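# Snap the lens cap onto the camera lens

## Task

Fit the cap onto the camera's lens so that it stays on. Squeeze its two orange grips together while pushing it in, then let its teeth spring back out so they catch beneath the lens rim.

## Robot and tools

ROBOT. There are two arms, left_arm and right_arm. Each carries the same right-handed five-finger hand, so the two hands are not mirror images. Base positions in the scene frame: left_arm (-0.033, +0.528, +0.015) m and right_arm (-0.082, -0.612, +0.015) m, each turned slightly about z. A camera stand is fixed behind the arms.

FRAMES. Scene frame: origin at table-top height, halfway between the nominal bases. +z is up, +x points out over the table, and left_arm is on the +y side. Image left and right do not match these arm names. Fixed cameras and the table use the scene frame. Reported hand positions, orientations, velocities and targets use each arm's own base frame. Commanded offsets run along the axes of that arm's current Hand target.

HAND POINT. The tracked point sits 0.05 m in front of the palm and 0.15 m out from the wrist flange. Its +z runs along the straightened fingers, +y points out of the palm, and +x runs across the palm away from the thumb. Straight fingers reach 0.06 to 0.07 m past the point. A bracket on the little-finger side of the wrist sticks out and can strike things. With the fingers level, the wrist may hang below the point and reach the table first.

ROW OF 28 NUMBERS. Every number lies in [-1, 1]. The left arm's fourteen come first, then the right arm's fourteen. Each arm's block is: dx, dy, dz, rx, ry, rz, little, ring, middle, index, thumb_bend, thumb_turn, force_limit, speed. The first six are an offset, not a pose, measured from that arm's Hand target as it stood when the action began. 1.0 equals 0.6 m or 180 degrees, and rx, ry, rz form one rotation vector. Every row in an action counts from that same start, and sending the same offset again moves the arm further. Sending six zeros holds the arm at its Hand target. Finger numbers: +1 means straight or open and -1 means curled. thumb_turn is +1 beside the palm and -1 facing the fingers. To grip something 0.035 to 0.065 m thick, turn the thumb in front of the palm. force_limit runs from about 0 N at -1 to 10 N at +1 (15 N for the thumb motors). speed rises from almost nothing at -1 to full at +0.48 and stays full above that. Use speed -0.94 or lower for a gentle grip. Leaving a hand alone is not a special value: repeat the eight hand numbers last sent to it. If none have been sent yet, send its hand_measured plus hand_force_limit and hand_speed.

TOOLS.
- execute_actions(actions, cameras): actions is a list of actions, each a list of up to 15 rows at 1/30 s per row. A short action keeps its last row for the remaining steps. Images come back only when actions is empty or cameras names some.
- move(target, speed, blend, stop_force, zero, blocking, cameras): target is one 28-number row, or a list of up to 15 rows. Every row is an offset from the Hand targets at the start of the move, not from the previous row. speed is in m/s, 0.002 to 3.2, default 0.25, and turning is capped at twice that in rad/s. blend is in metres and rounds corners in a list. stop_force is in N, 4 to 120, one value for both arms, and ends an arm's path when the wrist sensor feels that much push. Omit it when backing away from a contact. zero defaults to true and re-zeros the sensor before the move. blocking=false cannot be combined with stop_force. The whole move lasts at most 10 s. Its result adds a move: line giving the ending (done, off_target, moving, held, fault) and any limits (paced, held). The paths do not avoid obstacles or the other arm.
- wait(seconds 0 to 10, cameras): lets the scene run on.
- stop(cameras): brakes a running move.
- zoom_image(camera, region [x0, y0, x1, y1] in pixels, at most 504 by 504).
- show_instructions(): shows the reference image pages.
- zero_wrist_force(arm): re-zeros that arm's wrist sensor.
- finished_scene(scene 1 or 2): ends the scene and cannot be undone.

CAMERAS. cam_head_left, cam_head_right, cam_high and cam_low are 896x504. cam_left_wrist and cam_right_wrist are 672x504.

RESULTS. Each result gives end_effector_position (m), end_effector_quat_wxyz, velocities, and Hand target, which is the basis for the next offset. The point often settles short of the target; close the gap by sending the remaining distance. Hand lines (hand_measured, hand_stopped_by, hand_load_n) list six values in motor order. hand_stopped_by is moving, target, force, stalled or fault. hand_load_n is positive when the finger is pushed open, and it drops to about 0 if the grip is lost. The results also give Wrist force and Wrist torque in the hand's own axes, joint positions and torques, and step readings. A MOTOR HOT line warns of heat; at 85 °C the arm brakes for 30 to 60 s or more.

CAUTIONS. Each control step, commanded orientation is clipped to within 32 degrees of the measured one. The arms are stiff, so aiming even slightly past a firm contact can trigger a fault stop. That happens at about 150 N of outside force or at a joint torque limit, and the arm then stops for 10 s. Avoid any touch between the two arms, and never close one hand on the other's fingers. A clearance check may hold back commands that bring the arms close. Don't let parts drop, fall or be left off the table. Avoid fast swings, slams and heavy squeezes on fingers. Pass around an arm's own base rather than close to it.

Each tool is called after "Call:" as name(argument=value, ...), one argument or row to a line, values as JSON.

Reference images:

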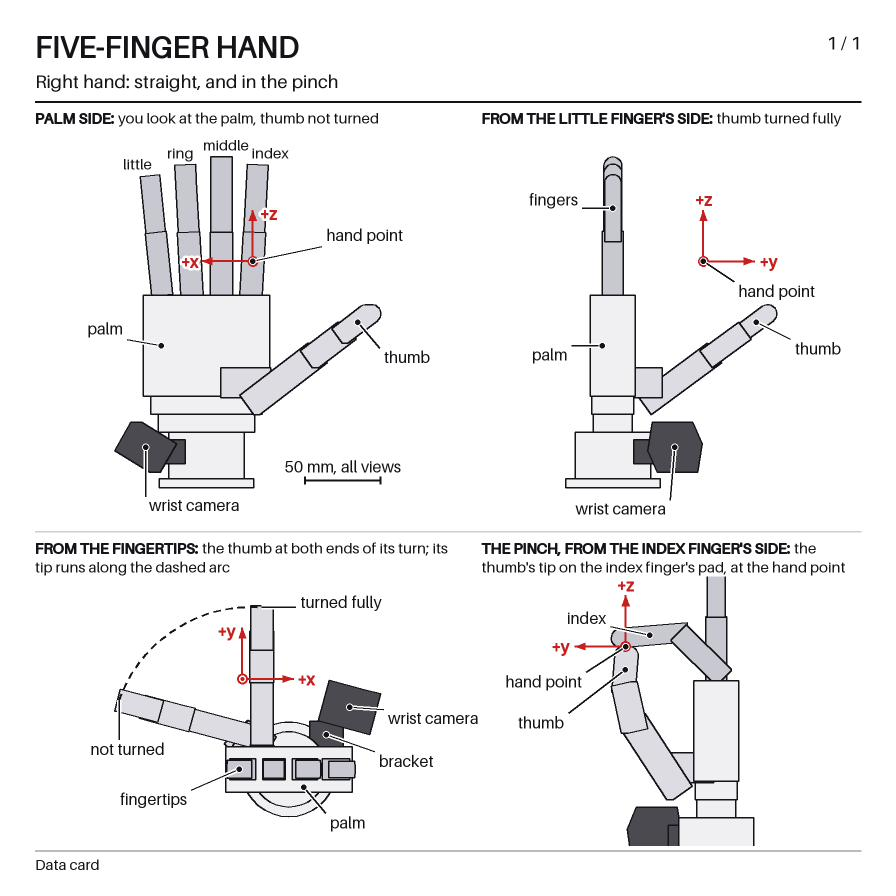

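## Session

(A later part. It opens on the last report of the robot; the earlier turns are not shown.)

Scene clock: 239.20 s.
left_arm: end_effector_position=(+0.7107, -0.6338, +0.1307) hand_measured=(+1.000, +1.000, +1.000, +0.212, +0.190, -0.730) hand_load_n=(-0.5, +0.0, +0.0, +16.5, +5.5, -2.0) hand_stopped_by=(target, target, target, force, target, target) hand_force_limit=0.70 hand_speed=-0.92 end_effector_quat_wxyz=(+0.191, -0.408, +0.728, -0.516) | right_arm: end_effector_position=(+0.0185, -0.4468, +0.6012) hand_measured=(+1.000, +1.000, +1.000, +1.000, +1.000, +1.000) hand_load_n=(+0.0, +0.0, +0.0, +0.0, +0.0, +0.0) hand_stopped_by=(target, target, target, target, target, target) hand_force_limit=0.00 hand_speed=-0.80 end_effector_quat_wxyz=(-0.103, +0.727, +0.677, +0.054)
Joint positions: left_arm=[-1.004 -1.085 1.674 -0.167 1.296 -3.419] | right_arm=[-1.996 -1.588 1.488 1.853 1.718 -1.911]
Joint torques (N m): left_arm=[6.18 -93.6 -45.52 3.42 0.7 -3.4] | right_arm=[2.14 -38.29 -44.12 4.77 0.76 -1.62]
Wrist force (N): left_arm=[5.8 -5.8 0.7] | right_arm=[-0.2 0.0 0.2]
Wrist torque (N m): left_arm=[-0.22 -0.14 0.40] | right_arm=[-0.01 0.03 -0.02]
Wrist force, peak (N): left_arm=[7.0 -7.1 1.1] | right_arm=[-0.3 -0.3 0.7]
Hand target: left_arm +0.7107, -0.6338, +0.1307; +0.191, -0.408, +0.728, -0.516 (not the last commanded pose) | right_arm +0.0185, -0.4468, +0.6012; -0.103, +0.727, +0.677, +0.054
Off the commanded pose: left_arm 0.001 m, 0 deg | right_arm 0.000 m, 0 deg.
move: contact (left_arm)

Call:
move(
  target=[0.00132,-0.00022,0.00099,0,0,0,1,1,1,-0.03,0.185,-0.73,0.7,-0.92,0,0,0,0,0,0,1,1,1,1,1,1,0,-0.8],
  speed=0.01,
  cameras=["cam_low","cam_high","cam_left_wrist"],
)

Call:
zoom_image(
  camera="cam_low",
  region=[236, 190, 290, 224],
)

Call:
zoom_image(
  camera="cam_high",
  region=[430, 174, 462, 202],
)

Call:
zoom_image(
  camera="cam_left_wrist",
  region=[300, 140, 480, 320],
)

Scene clock: 242.10 s.
left_arm: end_effector_position=(+0.7107, -0.6348, +0.1307) hand_measured=(+1.000, +1.000, +1.000, +0.212, +0.190, -0.730) hand_load_n=(+0.0, +0.0, +0.0, +13.5, +8.5, +0.5) hand_stopped_by=(target, target, target, force, target, target) hand_force_limit=0.70 hand_speed=-0.92 end_effector_quat_wxyz=(+0.191, -0.408, +0.728, -0.516) | right_arm: end_effector_position=(+0.0185, -0.4468, +0.6012) hand_measured=(+1.000, +1.000, +1.000, +1.000, +1.000, +1.000) hand_load_n=(+0.0, +0.0, +0.0, +0.0, +0.0, +0.0) hand_stopped_by=(target, target, target, target, target, target) hand_force_limit=0.00 hand_speed=-0.80 end_effector_quat_wxyz=(-0.103, +0.727, +0.677, +0.054)
Joint positions: left_arm=[-1.005 -1.084 1.673 -0.167 1.296 -3.419] | right_arm=[-1.996 -1.588 1.488 1.853 1.718 -1.911]
Joint torques (N m): left_arm=[-8.71 -63.98 -48.86 2.34 -2.77 -3.83] | right_arm=[0.24 -39.3 -44.1 4.93 0.5 -1.24]
Wrist force (N): left_arm=[1.3 -2.3 0.5] | right_arm=[0.0 -0.4 0.2]
Wrist torque (N m): left_arm=[-0.19 -0.15 0.38] | right_arm=[-0.09 -0.01 -0.01]
Wrist force, peak (N): left_arm=[6.3 -6.2 0.9] | right_arm=[-0.1 -0.7 0.4]
Hand target: left_arm +0.7107, -0.6348, +0.1307; +0.191, -0.408, +0.728, -0.516 | right_arm +0.0185, -0.4468, +0.6012; -0.103, +0.727, +0.677, +0.054
Off the commanded pose: left_arm 0.000 m, 0 deg | right_arm 0.000 m, 0 deg.
move: done
Images, in order (width x height): cam_high 896x504, cam_low 896x504, cam_left_wrist 672x504.

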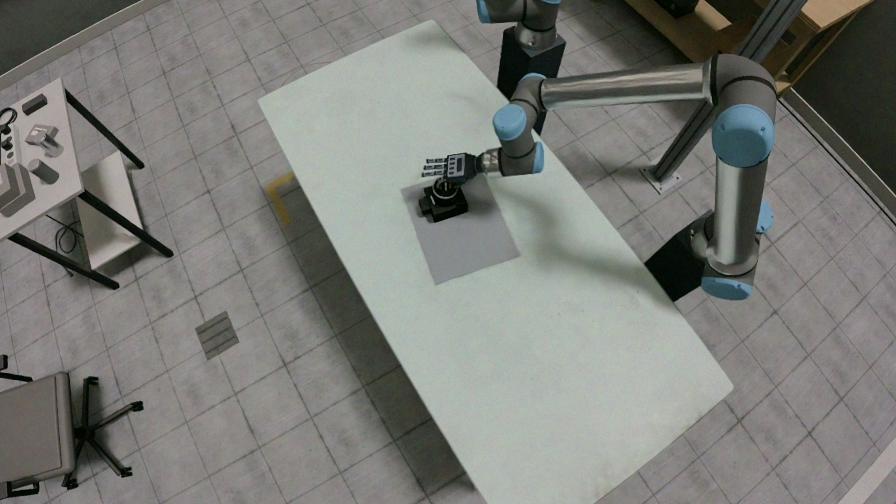

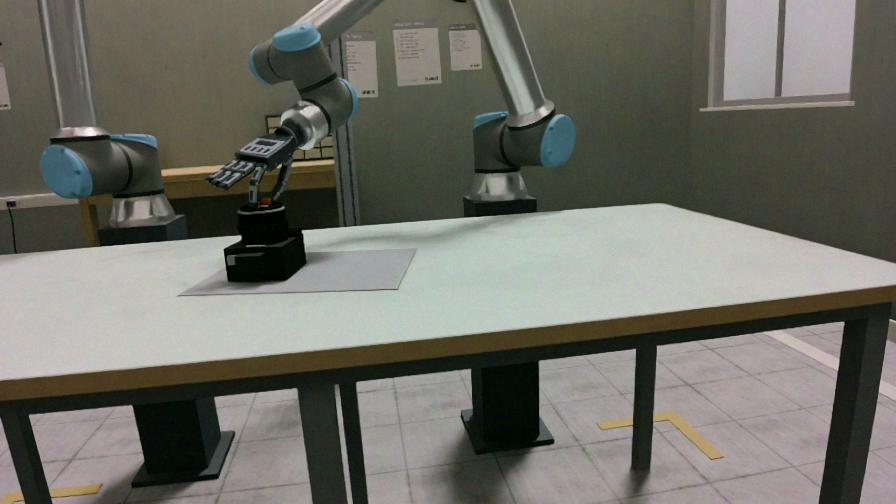

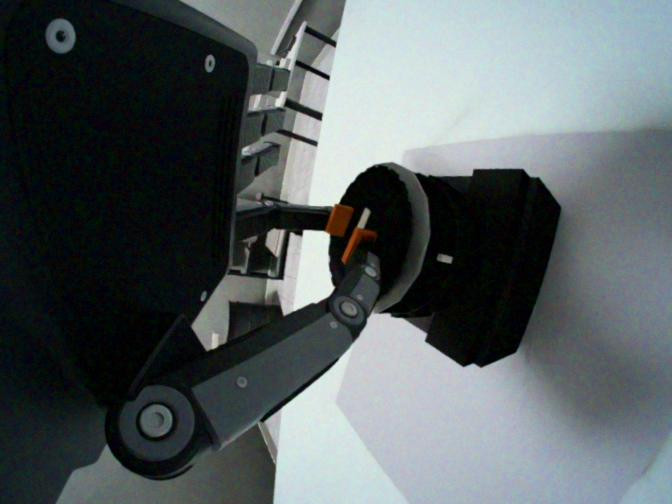

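Scaled by 9.333 from the camera's 896x504 image, which has a finer 1280x720 frame.

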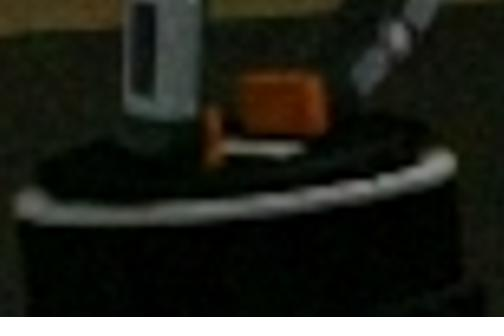

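Scaled by 15.750 from the camera's 896x504 image, which has a finer 1280x720 frame.

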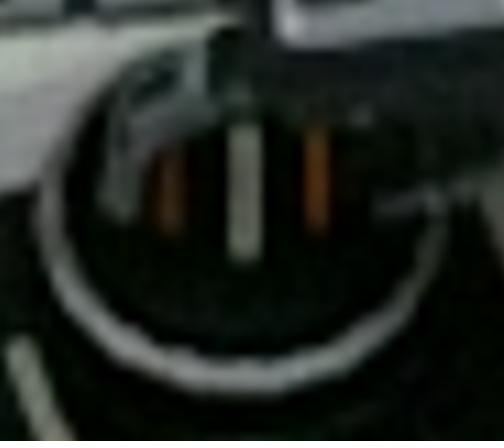

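Scaled by 2.800 from the camera's 672x504 image, which has a finer 960x720 frame.

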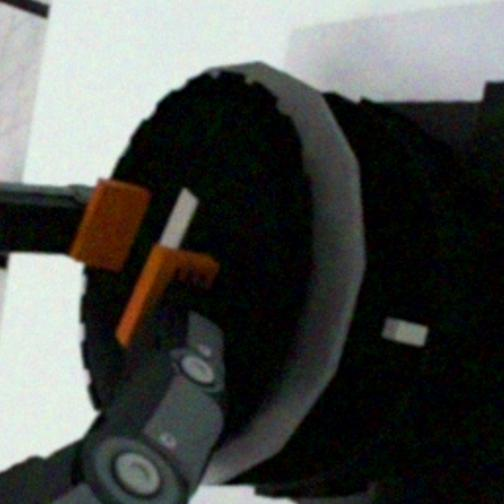

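Call:
move(
  target=[-0.00095,0.00605,0.00262,0,0,0,1,1,1,-0.03,0.185,-0.73,0.7,-0.92,0,0,0,0,0,0,1,1,1,1,1,1,0,-0.8],
  speed=0.008,
  stop_force=4,
)

Scene clock: 244.50 s.
left_arm: end_effector_position=(+0.7108, -0.6349, +0.1299) hand_measured=(+1.000, +1.000, +1.000, +0.212, +0.190, -0.730) hand_load_n=(+0.0, +0.0, +0.0, +15.5, +7.0, +0.0) hand_stopped_by=(target, target, target, force, target, target) hand_force_limit=0.70 hand_speed=-0.92 end_effector_quat_wxyz=(+0.191, -0.408, +0.728, -0.516) | right_arm: end_effector_position=(+0.0185, -0.4468, +0.6012) hand_measured=(+1.000, +1.000, +1.000, +1.000, +1.000, +1.000) hand_load_n=(+0.0, +0.0, -0.5, +0.0, +0.0, +0.0) hand_stopped_by=(target, target, target, target, target, target) hand_force_limit=0.00 hand_speed=-0.80 end_effector_quat_wxyz=(-0.103, +0.727, +0.677, +0.054)
Joint positions: left_arm=[-1.005 -1.083 1.673 -0.168 1.296 -3.419] | right_arm=[-1.996 -1.588 1.488 1.853 1.718 -1.911]
Joint torques (N m): left_arm=[-9.89 -92.94 -46.32 3.52 -0.83 -2.99] | right_arm=[0.56 -39.15 -42.52 4.3 0.93 -1.6]
Wrist force (N): left_arm=[1.9 -7.6 -1.3] | right_arm=[-0.2 0.0 0.3]
Wrist torque (N m): left_arm=[-0.21 -0.16 0.36] | right_arm=[-0.02 0.02 -0.01]
Wrist force, peak (N): left_arm=[2.1 -10.4 -5.2] | right_arm=[-0.2 -0.6 0.7]
Hand target: left_arm +0.7108, -0.6349, +0.1299; +0.191, -0.408, +0.728, -0.516 (not the last commanded pose) | right_arm +0.0185, -0.4468, +0.6012; -0.103, +0.727, +0.677, +0.054
Off the commanded pose: left_arm 0.003 m, 0 deg | right_arm 0.000 m, 0 deg.
move: contact (left_arm)

Call:
wait(
  seconds=0,
  cameras=["cam_low","cam_high","cam_left_wrist"],
)

Call:
zoom_image(
  camera="cam_low",
  region=[236, 190, 290, 224],
)

Call:
zoom_image(
  camera="cam_high",
  region=[430, 174, 462, 202],
)

Call:
zoom_image(
  camera="cam_left_wrist",
  region=[300, 140, 480, 320],
)

Scene clock: 245.87 s.
left_arm: end_effector_position=(+0.7108, -0.6349, +0.1299) hand_measured=(+1.000, +1.000, +1.000, +0.212, +0.190, -0.730) hand_load_n=(+0.0, +0.0, +0.0, +15.0, +7.0, +0.0) hand_stopped_by=(target, target, target, force, target, target) hand_force_limit=0.70 hand_speed=-0.92 end_effector_quat_wxyz=(+0.191, -0.408, +0.728, -0.516) | right_arm: end_effector_position=(+0.0185, -0.4468, +0.6012) hand_measured=(+1.000, +1.000, +1.000, +1.000, +1.000, +1.000) hand_load_n=(+0.0, +0.0, +0.0, +0.0, +0.5, +0.0) hand_stopped_by=(target, target, target, target, target, target) hand_force_limit=0.00 hand_speed=-0.80 end_effector_quat_wxyz=(-0.103, +0.727, +0.677, +0.054)
Joint positions: left_arm=[-1.005 -1.083 1.673 -0.168 1.296 -3.419] | right_arm=[-1.996 -1.588 1.488 1.853 1.718 -1.911]
Joint torques (N m): left_arm=[-8.05 -92.69 -46.57 1.95 -1.07 -3.1] | right_arm=[0.79 -38.75 -44.12 4.66 1.08 -1.64]
Wrist force (N): left_arm=[2.4 -7.2 -1.8] | right_arm=[0.2 -0.2 0.3]
Wrist torque (N m): left_arm=[-0.15 -0.22 0.40] | right_arm=[-0.05 -0.04 0.00]
Wrist force, peak (N): left_arm=[2.5 -7.6 -2.1] | right_arm=[0.2 -0.3 0.5]
Hand target: left_arm +0.7108, -0.6349, +0.1299; +0.191, -0.408, +0.728, -0.516 (not the last commanded pose) | right_arm +0.0185, -0.4468, +0.6012; -0.103, +0.727, +0.677, +0.054
Off the commanded pose: left_arm 0.003 m, 0 deg | right_arm 0.000 m, 0 deg.
Images, in order (width x height): cam_high 896x504, cam_low 896x504, cam_left_wrist 672x504.

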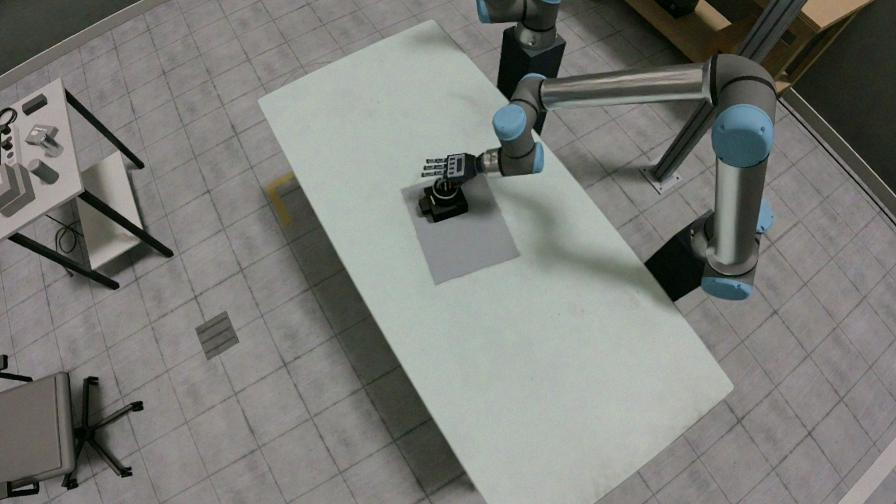

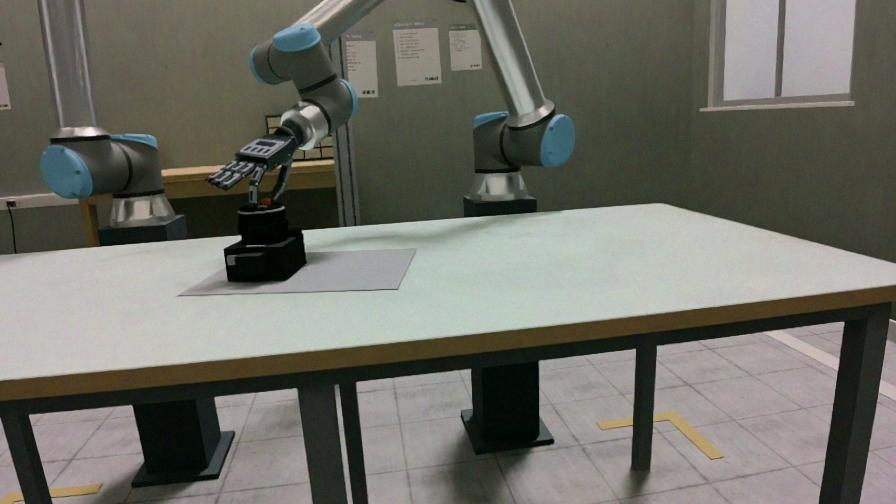

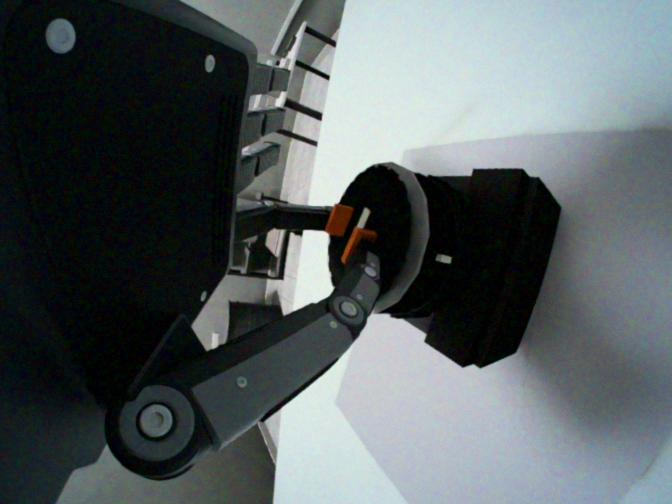

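Scaled by 9.333 from the camera's 896x504 image, which has a finer 1280x720 frame.

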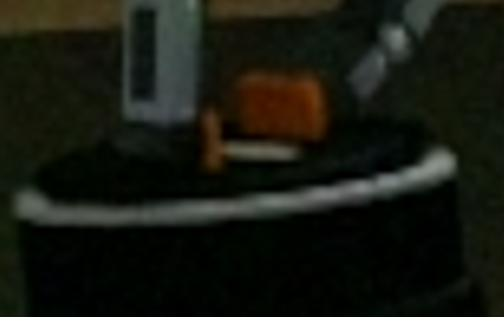

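Scaled by 15.750 from the camera's 896x504 image, which has a finer 1280x720 frame.

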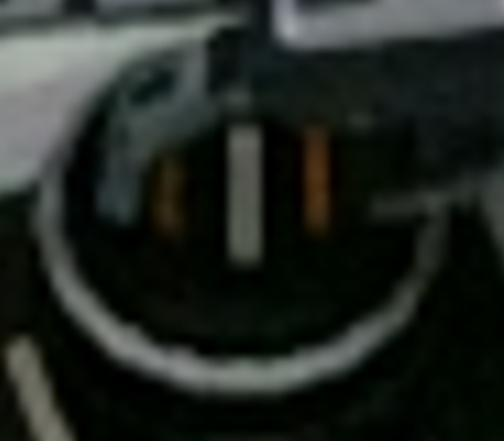

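Scaled by 2.800 from the camera's 672x504 image, which has a finer 960x720 frame.

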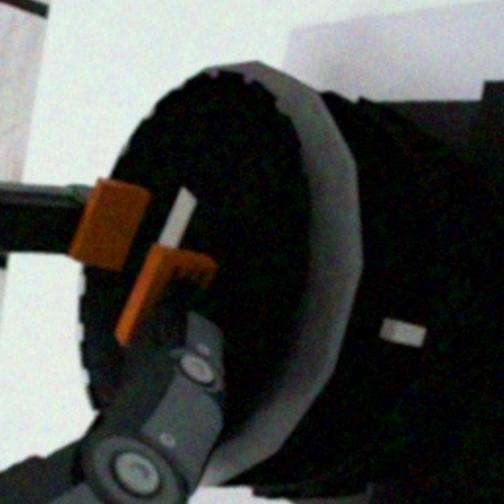

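Call:
zoom_image(
  camera="cam_left_wrist",
  region=[320, 155, 440, 325],
)

Call:
zoom_image(
  camera="cam_low",
  region=[236, 194, 264, 216],
)

Call:
zoom_image(
  camera="cam_low",
  region=[260, 194, 288, 216],
)

Scaled by 2.965 from the camera's 672x504 image, which has a finer 960x720 frame.

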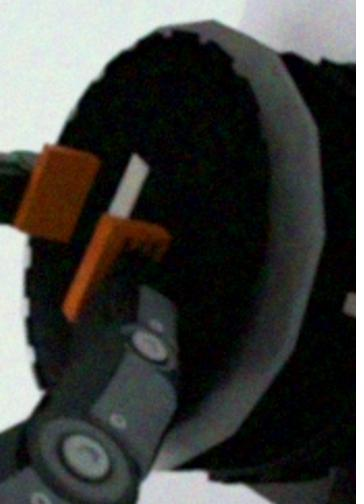

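Scaled by 18.000 from the camera's 896x504 image, which has a finer 1280x720 frame.

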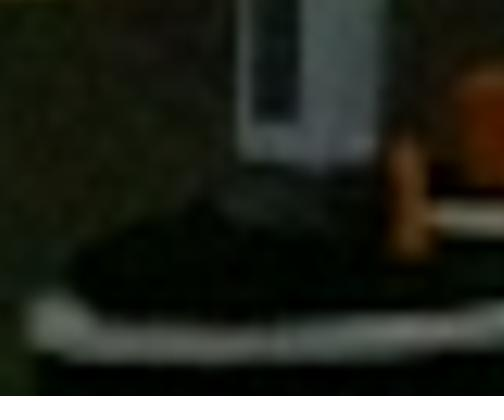

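Scaled by 18.000 from the camera's 896x504 image, which has a finer 1280x720 frame.

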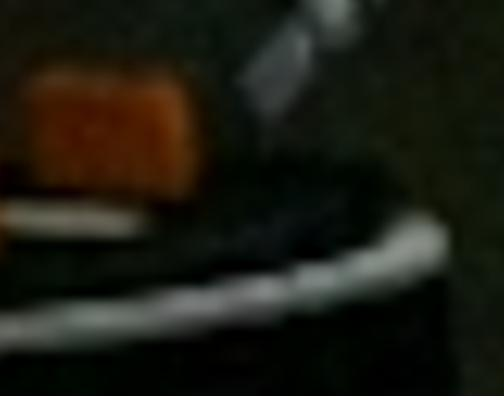

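Call:
move(
  target=[-0.0006,-0.0012,0.0003,0,0,0,1,1,1,-0.03,0.185,-0.73,0.7,-0.92,0,0,0,0,0,0,1,1,1,1,1,1,0,-0.8],
  speed=0.01,
)

Call:
move(
  target=[-0.00095,0.00605,0.00262,0,0,0,1,1,1,-0.03,0.185,-0.73,0.7,-0.92,0,0,0,0,0,0,1,1,1,1,1,1,0,-0.8],
  speed=0.008,
  stop_force=5,
)

Scene clock: 267.07 s.
left_arm: end_effector_position=(+0.7114, -0.6348, +0.1305) hand_measured=(+1.000, +1.000, +1.000, +0.212, +0.190, -0.730) hand_load_n=(+0.0, +0.0, +0.0, +13.5, +9.0, +0.5) hand_stopped_by=(target, target, target, force, target, target) hand_force_limit=0.70 hand_speed=-0.92 end_effector_quat_wxyz=(+0.191, -0.408, +0.728, -0.516) | right_arm: end_effector_position=(+0.0185, -0.4468, +0.6012) hand_measured=(+1.000, +1.000, +1.000, +1.000, +1.000, +1.000) hand_load_n=(+0.0, +0.0, +0.0, +0.0, +0.0, +0.0) hand_stopped_by=(target, target, target, target, target, target) hand_force_limit=0.00 hand_speed=-0.80 end_effector_quat_wxyz=(-0.103, +0.727, +0.677, +0.054)
Joint positions: left_arm=[-1.004 -1.083 1.672 -0.167 1.296 -3.419] | right_arm=[-1.996 -1.588 1.488 1.853 1.718 -1.911]
Joint torques (N m): left_arm=[16.78 -79.32 -49.08 2 1.77 4.26] | right_arm=[0.37 -40.08 -44.47 4.56 0.7 -1.89]
Wrist force (N): left_arm=[1.5 -2.1 0.6] | right_arm=[-0.2 0.1 0.2]
Wrist torque (N m): left_arm=[-0.25 -0.20 0.36] | right_arm=[0.00 0.02 -0.01]
Wrist force, peak (N): left_arm=[2.4 -8.0 -1.6] | right_arm=[-0.5 -0.1 0.7]
Hand target: left_arm +0.7114, -0.6348, +0.1305; +0.191, -0.408, +0.728, -0.516 | right_arm +0.0185, -0.4468, +0.6012; -0.103, +0.727, +0.677, +0.054
Off the commanded pose: left_arm 0.000 m, 0 deg | right_arm 0.000 m, 0 deg.
move: done

Scene clock: 268.53 s.
left_arm: end_effector_position=(+0.7115, -0.6349, +0.1288) hand_measured=(+1.000, +1.000, +1.000, +0.212, +0.192, -0.730) hand_load_n=(+0.0, +0.0, +0.0, +11.5, +11.0, +0.5) hand_stopped_by=(target, target, target, force, target, target) hand_force_limit=0.70 hand_speed=-0.92 end_effector_quat_wxyz=(+0.191, -0.408, +0.728, -0.516) | right_arm: end_effector_position=(+0.0185, -0.4468, +0.6012) hand_measured=(+1.000, +1.000, +1.000, +1.000, +1.000, +1.000) hand_load_n=(+0.0, +0.0, +0.0, +0.0, +0.0, +0.0) hand_stopped_by=(target, target, target, target, target, target) hand_force_limit=0.00 hand_speed=-0.80 end_effector_quat_wxyz=(-0.103, +0.727, +0.677, +0.054)
Joint positions: left_arm=[-1.004 -1.081 1.673 -0.17 1.296 -3.419] | right_arm=[-1.996 -1.588 1.488 1.853 1.718 -1.911]
Joint torques (N m): left_arm=[15.95 -94.14 -48.82 2.32 1.75 3.86] | right_arm=[1.99 -41.84 -43.41 4.97 0.87 -1.57]
Wrist force (N): left_arm=[3.5 -4.4 -3.9] | right_arm=[-0.1 0.3 0.1]
Wrist torque (N m): left_arm=[-0.02 -0.15 0.41] | right_arm=[0.04 0.01 0.00]
Wrist force, peak (N): left_arm=[4.0 -5.8 -4.5] | right_arm=[-0.1 -0.7 0.3]
Hand target: left_arm +0.7115, -0.6349, +0.1288; +0.191, -0.408, +0.728, -0.516 (not the last commanded pose) | right_arm +0.0185, -0.4468, +0.6012; -0.103, +0.727, +0.677, +0.054
Off the commanded pose: left_arm 0.002 m, 0 deg | right_arm 0.000 m, 0 deg.
move: contact (left_arm)

Call:
move(
  target=[0.0004,-0.0005,-0.0008,0,0,0,1,1,1,-0.03,0.185,-0.73,0.7,-0.92,0,0,0,0,0,0,1,1,1,1,1,1,0,-0.8],
  speed=0.01,
)

Call:
move(
  target=[-0.00095,0.00605,0.00262,0,0,0,1,1,1,-0.03,0.185,-0.73,0.7,-0.92,0,0,0,0,0,0,1,1,1,1,1,1,0,-0.8],
  speed=0.008,
  stop_force=6,
  cameras=["cam_low","cam_high","cam_left_wrist"],
)

Call:
zoom_image(
  camera="cam_low",
  region=[236, 190, 290, 224],
)

Call:
zoom_image(
  camera="cam_high",
  region=[430, 174, 462, 202],
)

Call:
zoom_image(
  camera="cam_left_wrist",
  region=[320, 155, 440, 325],
)

Scene clock: 270.83 s.
left_arm: end_effector_position=(+0.7112, -0.6348, +0.1293) hand_measured=(+1.000, +1.000, +1.000, +0.212, +0.192, -0.730) hand_load_n=(+0.0, -0.5, +0.0, +13.5, +9.0, +0.5) hand_stopped_by=(target, target, target, force, target, target) hand_force_limit=0.70 hand_speed=-0.92 end_effector_quat_wxyz=(+0.191, -0.408, +0.728, -0.516) | right_arm: end_effector_position=(+0.0185, -0.4468, +0.6012) hand_measured=(+1.000, +1.000, +1.000, +1.000, +1.000, +1.000) hand_load_n=(+0.0, +0.0, +0.0, +0.0, +0.0, +0.0) hand_stopped_by=(target, target, target, target, target, target) hand_force_limit=0.00 hand_speed=-0.80 end_effector_quat_wxyz=(-0.103, +0.727, +0.677, +0.054)
Joint positions: left_arm=[-1.004 -1.082 1.673 -0.17 1.296 -3.419] | right_arm=[-1.996 -1.588 1.488 1.853 1.718 -1.911]
Joint torques (N m): left_arm=[-10.74 -95.58 -27.1 2.28 -3.25 -3.2] | right_arm=[1.23 -38.83 -44.46 4.66 0.83 -1.55]
Wrist force (N): left_arm=[1.7 -2.5 0.3] | right_arm=[-0.1 -0.3 0.2]
Wrist torque (N m): left_arm=[-0.11 -0.16 0.38] | right_arm=[-0.08 0.01 -0.02]
Wrist force, peak (N): left_arm=[3.5 -5.0 -3.9] | right_arm=[-0.7 -0.3 -0.1]
Hand target: left_arm +0.7111, -0.6348, +0.1293; +0.191, -0.408, +0.728, -0.516 | right_arm +0.0185, -0.4468, +0.6012; -0.103, +0.727, +0.677, +0.054
Off the commanded pose: left_arm 0.000 m, 0 deg | right_arm 0.000 m, 0 deg.
move: done

Scene clock: 272.37 s.
left_arm: end_effector_position=(+0.7111, -0.6348, +0.1276) hand_measured=(+1.000, +1.000, +1.000, +0.212, +0.192, -0.730) hand_load_n=(+0.0, +0.0, +0.0, +11.0, +11.5, -0.5) hand_stopped_by=(target, target, target, force, target, target) hand_force_limit=0.70 hand_speed=-0.92 end_effector_quat_wxyz=(+0.191, -0.408, +0.728, -0.516) | right_arm: end_effector_position=(+0.0185, -0.4468, +0.6012) hand_measured=(+1.000, +1.000, +1.000, +1.000, +1.000, +1.000) hand_load_n=(+0.0, +0.0, +0.0, +0.0, +0.0, +0.0) hand_stopped_by=(target, target, target, target, target, target) hand_force_limit=0.00 hand_speed=-0.80 end_effector_quat_wxyz=(-0.103, +0.727, +0.677, +0.054)
Joint positions: left_arm=[-1.004 -1.08 1.675 -0.172 1.296 -3.419] | right_arm=[-1.996 -1.588 1.488 1.853 1.718 -1.911]
Joint torques (N m): left_arm=[-10.79 -90.23 -48.51 2.36 -2.62 -2.84] | right_arm=[1.44 -39.65 -44.13 5.33 1.14 -1.54]
Wrist force (N): left_arm=[2.8 -5.9 -6.8] | right_arm=[-0.4 0.0 0.0]
Wrist torque (N m): left_arm=[0.11 -0.13 0.41] | right_arm=[0.00 0.07 -0.03]
Wrist force, peak (N): left_arm=[3.4 -8.5 -8.1] | right_arm=[-0.3 -0.6 0.3]
Hand target: left_arm +0.7111, -0.6348, +0.1276; +0.191, -0.408, +0.728, -0.516 (not the last commanded pose) | right_arm +0.0185, -0.4468, +0.6012; -0.103, +0.727, +0.677, +0.054
Off the commanded pose: left_arm 0.002 m, 0 deg | right_arm 0.000 m, 0 deg.
move: contact (left_arm)
Images, in order (width x height): cam_high 896x504, cam_low 896x504, cam_left_wrist 672x504.

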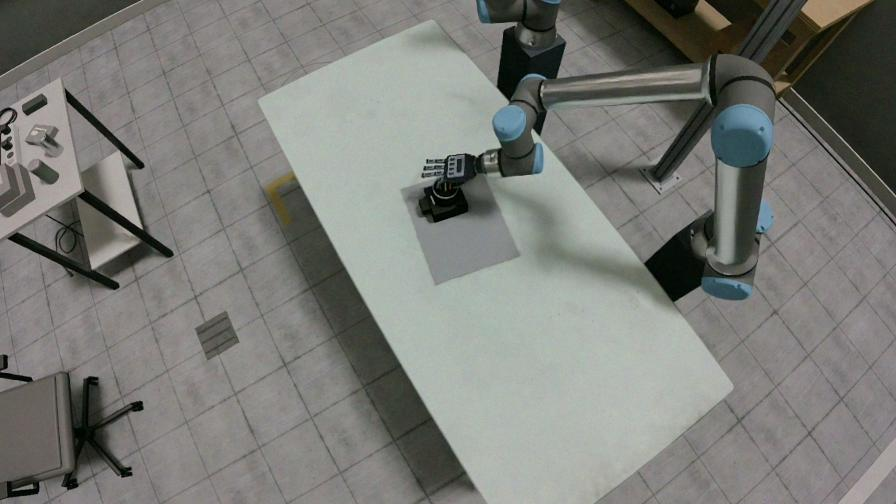

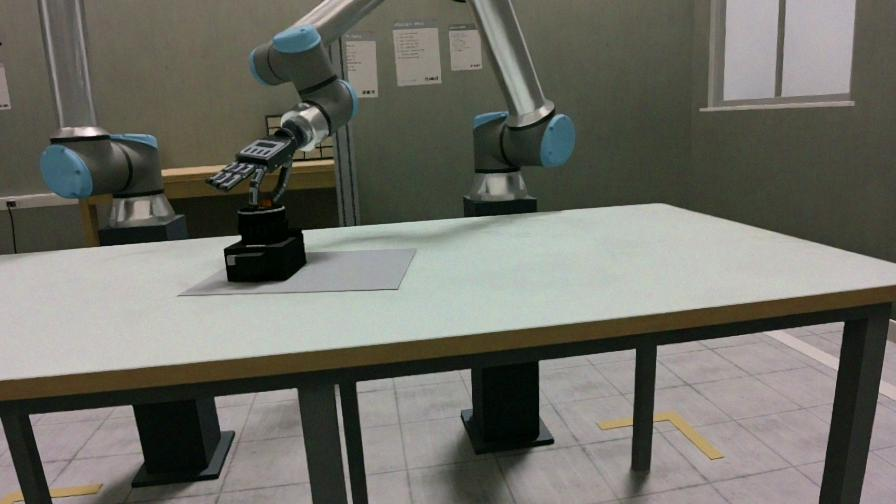

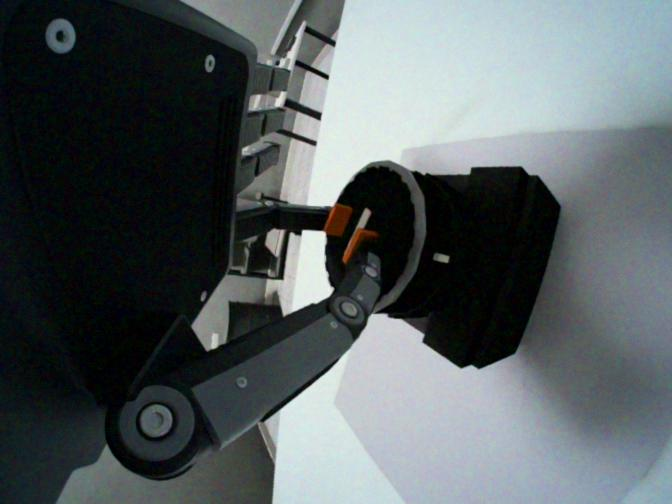

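Scaled by 9.333 from the camera's 896x504 image, which has a finer 1280x720 frame.

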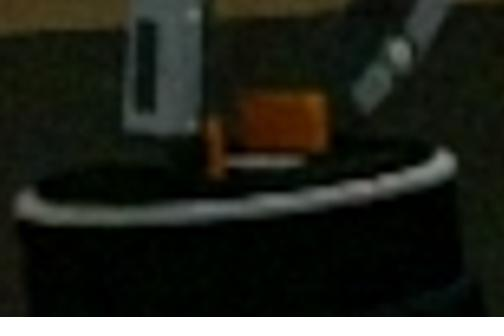

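Scaled by 15.750 from the camera's 896x504 image, which has a finer 1280x720 frame.

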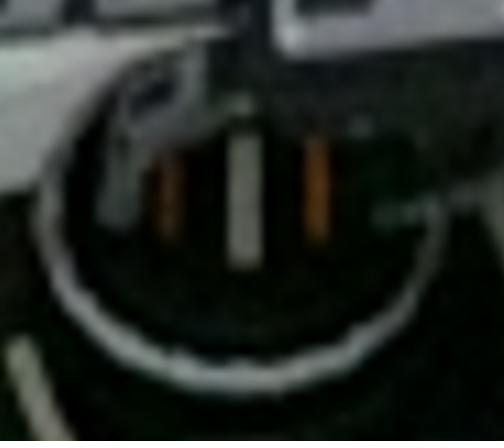

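Scaled by 2.965 from the camera's 672x504 image, which has a finer 960x720 frame.

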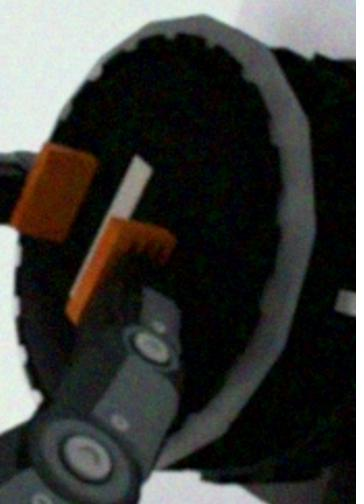

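Call:
move(
  target=[0.0001,-0.0003,-0.0010,0,0,0,1,1,1,-0.03,0.185,-0.73,0.7,-0.92,0,0,0,0,0,0,1,1,1,1,1,1,0,-0.8],
  speed=0.01,
)

Call:
move(
  target=[-0.00095,0.00605,0.00262,0,0,0,1,1,1,-0.03,0.185,-0.73,0.7,-0.92,0,0,0,0,0,0,1,1,1,1,1,1,0,-0.8],
  speed=0.008,
  stop_force=7,
)

Scene clock: 274.80 s.
left_arm: end_effector_position=(+0.7107, -0.6345, +0.1280) hand_measured=(+1.000, +1.000, +1.000, +0.212, +0.192, -0.730) hand_load_n=(+0.0, +0.0, +0.0, +13.5, +9.0, +0.5) hand_stopped_by=(target, target, target, force, target, target) hand_force_limit=0.70 hand_speed=-0.92 end_effector_quat_wxyz=(+0.191, -0.408, +0.728, -0.516) | right_arm: end_effector_position=(+0.0185, -0.4468, +0.6012) hand_measured=(+1.000, +1.000, +1.000, +1.000, +1.000, +1.000) hand_load_n=(+0.0, +0.0, +0.0, +0.0, +0.0, +0.5) hand_stopped_by=(target, target, target, target, target, target) hand_force_limit=0.00 hand_speed=-0.80 end_effector_quat_wxyz=(-0.103, +0.727, +0.677, +0.054)
Joint positions: left_arm=[-1.004 -1.081 1.675 -0.172 1.296 -3.419] | right_arm=[-1.996 -1.588 1.488 1.853 1.718 -1.911]
Joint torques (N m): left_arm=[-10.68 -95.41 -26.47 2.55 -2.84 -4.16] | right_arm=[1.17 -39.32 -43.16 4.83 1.03 -1.11]
Wrist force (N): left_arm=[1.8 -3.3 0.5] | right_arm=[-0.3 -0.4 0.4]
Wrist torque (N m): left_arm=[-0.13 -0.21 0.39] | right_arm=[-0.08 0.03 -0.03]
Wrist force, peak (N): left_arm=[2.5 -6.5 -6.8] | right_arm=[0.2 -0.3 0.7]
Hand target: left_arm +0.7107, -0.6345, +0.1280; +0.191, -0.408, +0.728, -0.516 | right_arm +0.0185, -0.4468, +0.6012; -0.103, +0.727, +0.677, +0.054
Off the commanded pose: left_arm 0.000 m, 0 deg | right_arm 0.000 m, 0 deg.
move: done

Scene clock: 276.27 s.
left_arm: end_effector_position=(+0.7107, -0.6345, +0.1272) hand_measured=(+1.000, +1.000, +1.000, +0.212, +0.192, -0.730) hand_load_n=(+0.0, +0.0, +0.0, +12.5, +11.0, +0.0) hand_stopped_by=(target, target, target, force, target, target) hand_force_limit=0.70 hand_speed=-0.92 end_effector_quat_wxyz=(+0.191, -0.408, +0.728, -0.516) | right_arm: end_effector_position=(+0.0185, -0.4468, +0.6012) hand_measured=(+1.000, +1.000, +1.000, +1.000, +1.000, +1.000) hand_load_n=(+0.0, +0.0, +0.0, +0.0, +0.0, +0.0) hand_stopped_by=(target, target, target, target, target, target) hand_force_limit=0.00 hand_speed=-0.80 end_effector_quat_wxyz=(-0.103, +0.727, +0.677, +0.054)
Joint positions: left_arm=[-1.005 -1.081 1.676 -0.174 1.296 -3.419] | right_arm=[-1.996 -1.588 1.488 1.853 1.718 -1.911]
Joint torques (N m): left_arm=[-10.38 -87.97 -45.49 2.97 -0.18 -3.85] | right_arm=[-2.04 -39.15 -43.89 4.63 1.13 -1.59]
Wrist force (N): left_arm=[3.4 -8.8 -6.8] | right_arm=[-0.1 0.1 0.4]
Wrist torque (N m): left_arm=[0.20 -0.16 0.45] | right_arm=[0.00 0.00 0.00]
Wrist force, peak (N): left_arm=[3.2 -12.0 -9.9] | right_arm=[-0.7 0.0 0.5]
Hand target: left_arm +0.7107, -0.6345, +0.1272; +0.191, -0.408, +0.728, -0.516 (not the last commanded pose) | right_arm +0.0185, -0.4468, +0.6012; -0.103, +0.727, +0.677, +0.054
Off the commanded pose: left_arm 0.003 m, 0 deg | right_arm 0.000 m, 0 deg.
move: contact (left_arm)

Call:
wait(
  seconds=0,
  cameras=["cam_low","cam_high","cam_left_wrist"],
)

Call:
zoom_image(
  camera="cam_low",
  region=[236, 190, 290, 224],
)

Call:
zoom_image(
  camera="cam_high",
  region=[430, 174, 462, 202],
)

Call:
zoom_image(
  camera="cam_left_wrist",
  region=[320, 155, 440, 325],
)

Scene clock: 279.77 s.
left_arm: end_effector_position=(+0.7107, -0.6345, +0.1272) hand_measured=(+1.000, +1.000, +1.000, +0.212, +0.192, -0.730) hand_load_n=(+0.0, +0.0, +0.0, +12.5, +11.5, +0.0) hand_stopped_by=(target, target, target, force, target, target) hand_force_limit=0.70 hand_speed=-0.92 end_effector_quat_wxyz=(+0.191, -0.408, +0.728, -0.516) | right_arm: end_effector_position=(+0.0185, -0.4468, +0.6012) hand_measured=(+1.000, +1.000, +1.000, +1.000, +1.000, +1.000) hand_load_n=(+0.0, +0.0, +0.0, +0.0, +0.0, +0.0) hand_stopped_by=(target, target, target, target, target, target) hand_force_limit=0.00 hand_speed=-0.80 end_effector_quat_wxyz=(-0.103, +0.727, +0.677, +0.054)
Joint positions: left_arm=[-1.005 -1.081 1.676 -0.174 1.296 -3.419] | right_arm=[-1.996 -1.588 1.488 1.853 1.718 -1.911]
Joint torques (N m): left_arm=[-5.7 -87.48 -45.28 0.96 1.21 -3.51] | right_arm=[1.68 -40.3 -44.16 4.8 0.87 -1.6]
Wrist force (N): left_arm=[3.1 -9.2 -6.7] | right_arm=[-0.3 0.1 -0.1]
Wrist torque (N m): left_arm=[0.14 -0.12 0.42] | right_arm=[0.02 0.05 -0.02]
Wrist force, peak (N): left_arm=[3.1 -9.3 -7.0] | right_arm=[-0.4 -0.2 0.8]
Hand target: left_arm +0.7107, -0.6345, +0.1272; +0.191, -0.408, +0.728, -0.516 (not the last commanded pose) | right_arm +0.0185, -0.4468, +0.6012; -0.103, +0.727, +0.677, +0.054
Off the commanded pose: left_arm 0.003 m, 0 deg | right_arm 0.000 m, 0 deg.
Images, in order (width x height): cam_high 896x504, cam_low 896x504, cam_left_wrist 672x504.

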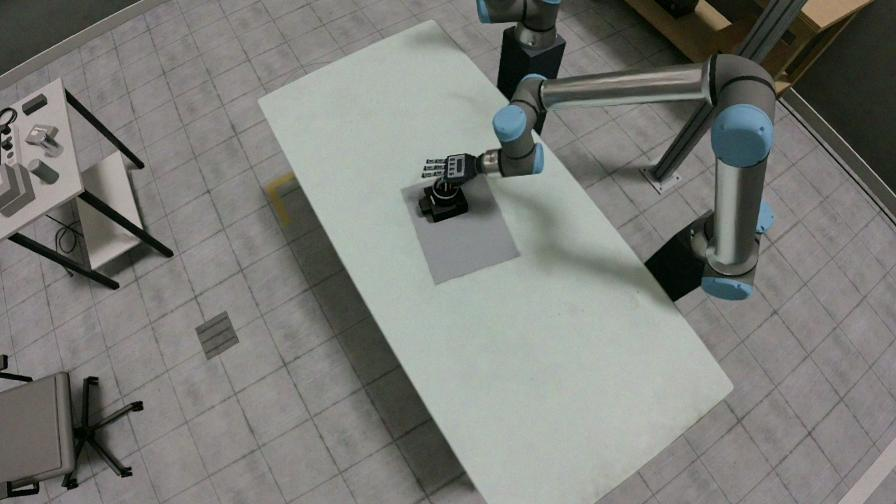

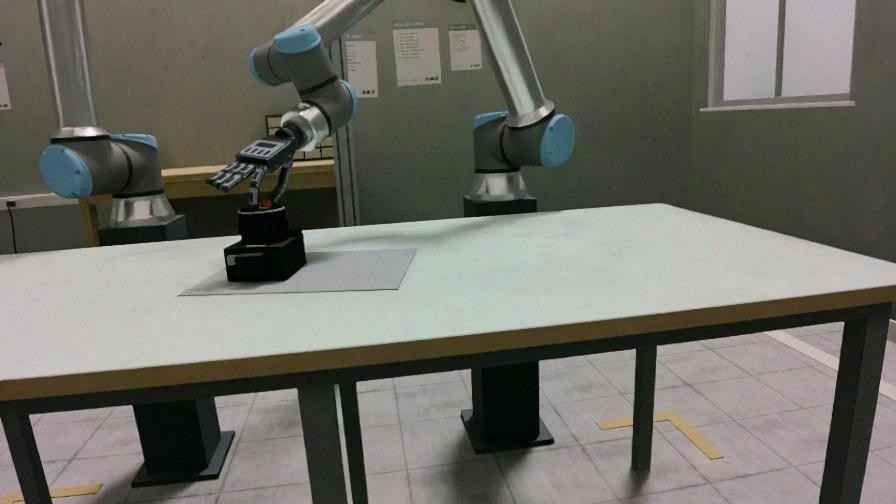

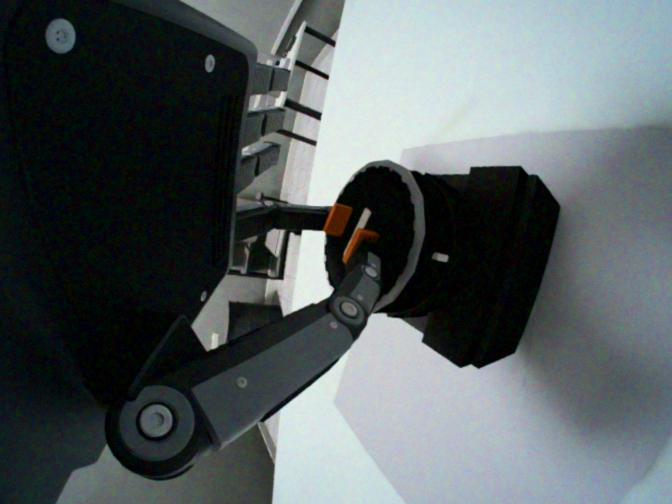

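Scaled by 9.333 from the camera's 896x504 image, which has a finer 1280x720 frame.

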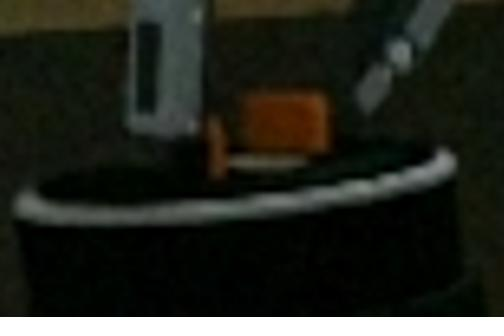

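Scaled by 15.750 from the camera's 896x504 image, which has a finer 1280x720 frame.

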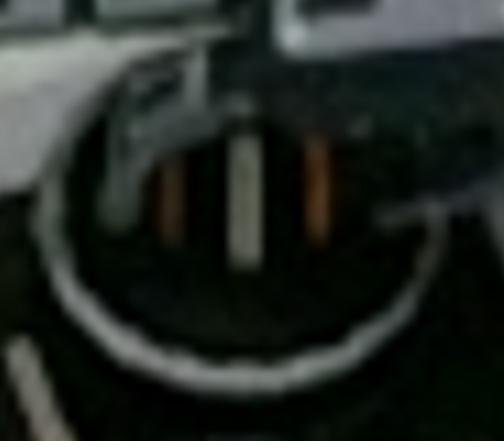

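Scaled by 2.965 from the camera's 672x504 image, which has a finer 960x720 frame.

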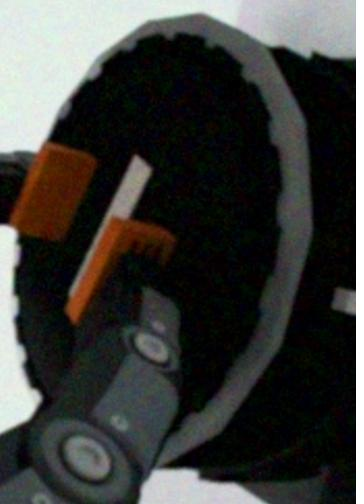

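Call:
move(
  target=[0.0001,-0.0003,-0.0011,0,0,0,1,1,1,-0.03,0.185,-0.73,0.7,-0.92,0,0,0,0,0,0,1,1,1,1,1,1,0,-0.8],
  speed=0.01,
)

Call:
move(
  target=[-0.00095,0.00605,0.00262,0,0,0,1,1,1,-0.03,0.185,-0.73,0.7,-0.92,0,0,0,0,0,0,1,1,1,1,1,1,0,-0.8],
  speed=0.008,
  stop_force=8,
)

Scene clock: 285.60 s.
left_arm: end_effector_position=(+0.7103, -0.6342, +0.1276) hand_measured=(+1.000, +1.000, +1.000, +0.212, +0.192, -0.730) hand_load_n=(+0.0, +0.0, +0.0, +16.0, +8.5, +0.5) hand_stopped_by=(target, target, target, force, target, target) hand_force_limit=0.70 hand_speed=-0.92 end_effector_quat_wxyz=(+0.191, -0.408, +0.728, -0.516) | right_arm: end_effector_position=(+0.0185, -0.4468, +0.6012) hand_measured=(+1.000, +1.000, +1.000, +1.000, +1.000, +1.000) hand_load_n=(+0.0, +0.0, +0.0, +0.0, +0.0, -0.5) hand_stopped_by=(target, target, target, target, target, target) hand_force_limit=0.00 hand_speed=-0.80 end_effector_quat_wxyz=(-0.103, +0.727, +0.677, +0.054)
Joint positions: left_arm=[-1.005 -1.082 1.677 -0.173 1.296 -3.419] | right_arm=[-1.996 -1.588 1.488 1.853 1.718 -1.911]
Joint torques (N m): left_arm=[-12.25 -94.98 -24.41 4.01 -2.85 -3.7] | right_arm=[-2.18 -38.41 -43.44 4.76 0.58 -1.6]
Wrist force (N): left_arm=[1.6 -4.7 4.3] | right_arm=[0.2 -0.1 0.5]
Wrist torque (N m): left_arm=[-0.15 -0.14 0.38] | right_arm=[-0.05 -0.05 0.00]
Wrist force, peak (N): left_arm=[3.4 -9.2 -7.1] | right_arm=[-0.4 -0.5 0.5]
Hand target: left_arm +0.7103, -0.6342, +0.1276; +0.191, -0.408, +0.728, -0.516 | right_arm +0.0185, -0.4468, +0.6012; -0.103, +0.727, +0.677, +0.054
Off the commanded pose: left_arm 0.000 m, 0 deg | right_arm 0.000 m, 0 deg.
move: done

Scene clock: 286.97 s.
left_arm: end_effector_position=(+0.7103, -0.6342, +0.1271) hand_measured=(+1.000, +1.000, +1.000, +0.212, +0.192, -0.730) hand_load_n=(+0.0, +0.0, +0.0, +16.5, +9.0, +0.0) hand_stopped_by=(target, target, target, force, target, target) hand_force_limit=0.70 hand_speed=-0.92 end_effector_quat_wxyz=(+0.191, -0.408, +0.728, -0.516) | right_arm: end_effector_position=(+0.0185, -0.4468, +0.6012) hand_measured=(+1.000, +1.000, +1.000, +1.000, +1.000, +1.000) hand_load_n=(+0.0, +0.0, +0.0, +0.0, +0.0, +0.0) hand_stopped_by=(target, target, target, target, target, target) hand_force_limit=0.00 hand_speed=-0.80 end_effector_quat_wxyz=(-0.103, +0.727, +0.677, +0.054)
Joint positions: left_arm=[-1.005 -1.081 1.677 -0.174 1.296 -3.419] | right_arm=[-1.996 -1.588 1.488 1.853 1.718 -1.911]
Joint torques (N m): left_arm=[-8.57 -91.43 -43.21 4.68 -0.91 -3.91] | right_arm=[0.62 -39.74 -43.68 4.62 0.88 -1.56]
Wrist force (N): left_arm=[3.9 -9.0 0.2] | right_arm=[-0.3 -0.1 0.3]
Wrist torque (N m): left_arm=[0.13 -0.18 0.46] | right_arm=[-0.03 0.03 -0.02]
Wrist force, peak (N): left_arm=[4.0 -12.7 -3.7] | right_arm=[-0.5 -0.5 0.2]
Hand target: left_arm +0.7103, -0.6342, +0.1271; +0.191, -0.408, +0.728, -0.516 (not the last commanded pose) | right_arm +0.0185, -0.4468, +0.6012; -0.103, +0.727, +0.677, +0.054
Off the commanded pose: left_arm 0.004 m, 0 deg | right_arm 0.000 m, 0 deg.
move: contact (left_arm)


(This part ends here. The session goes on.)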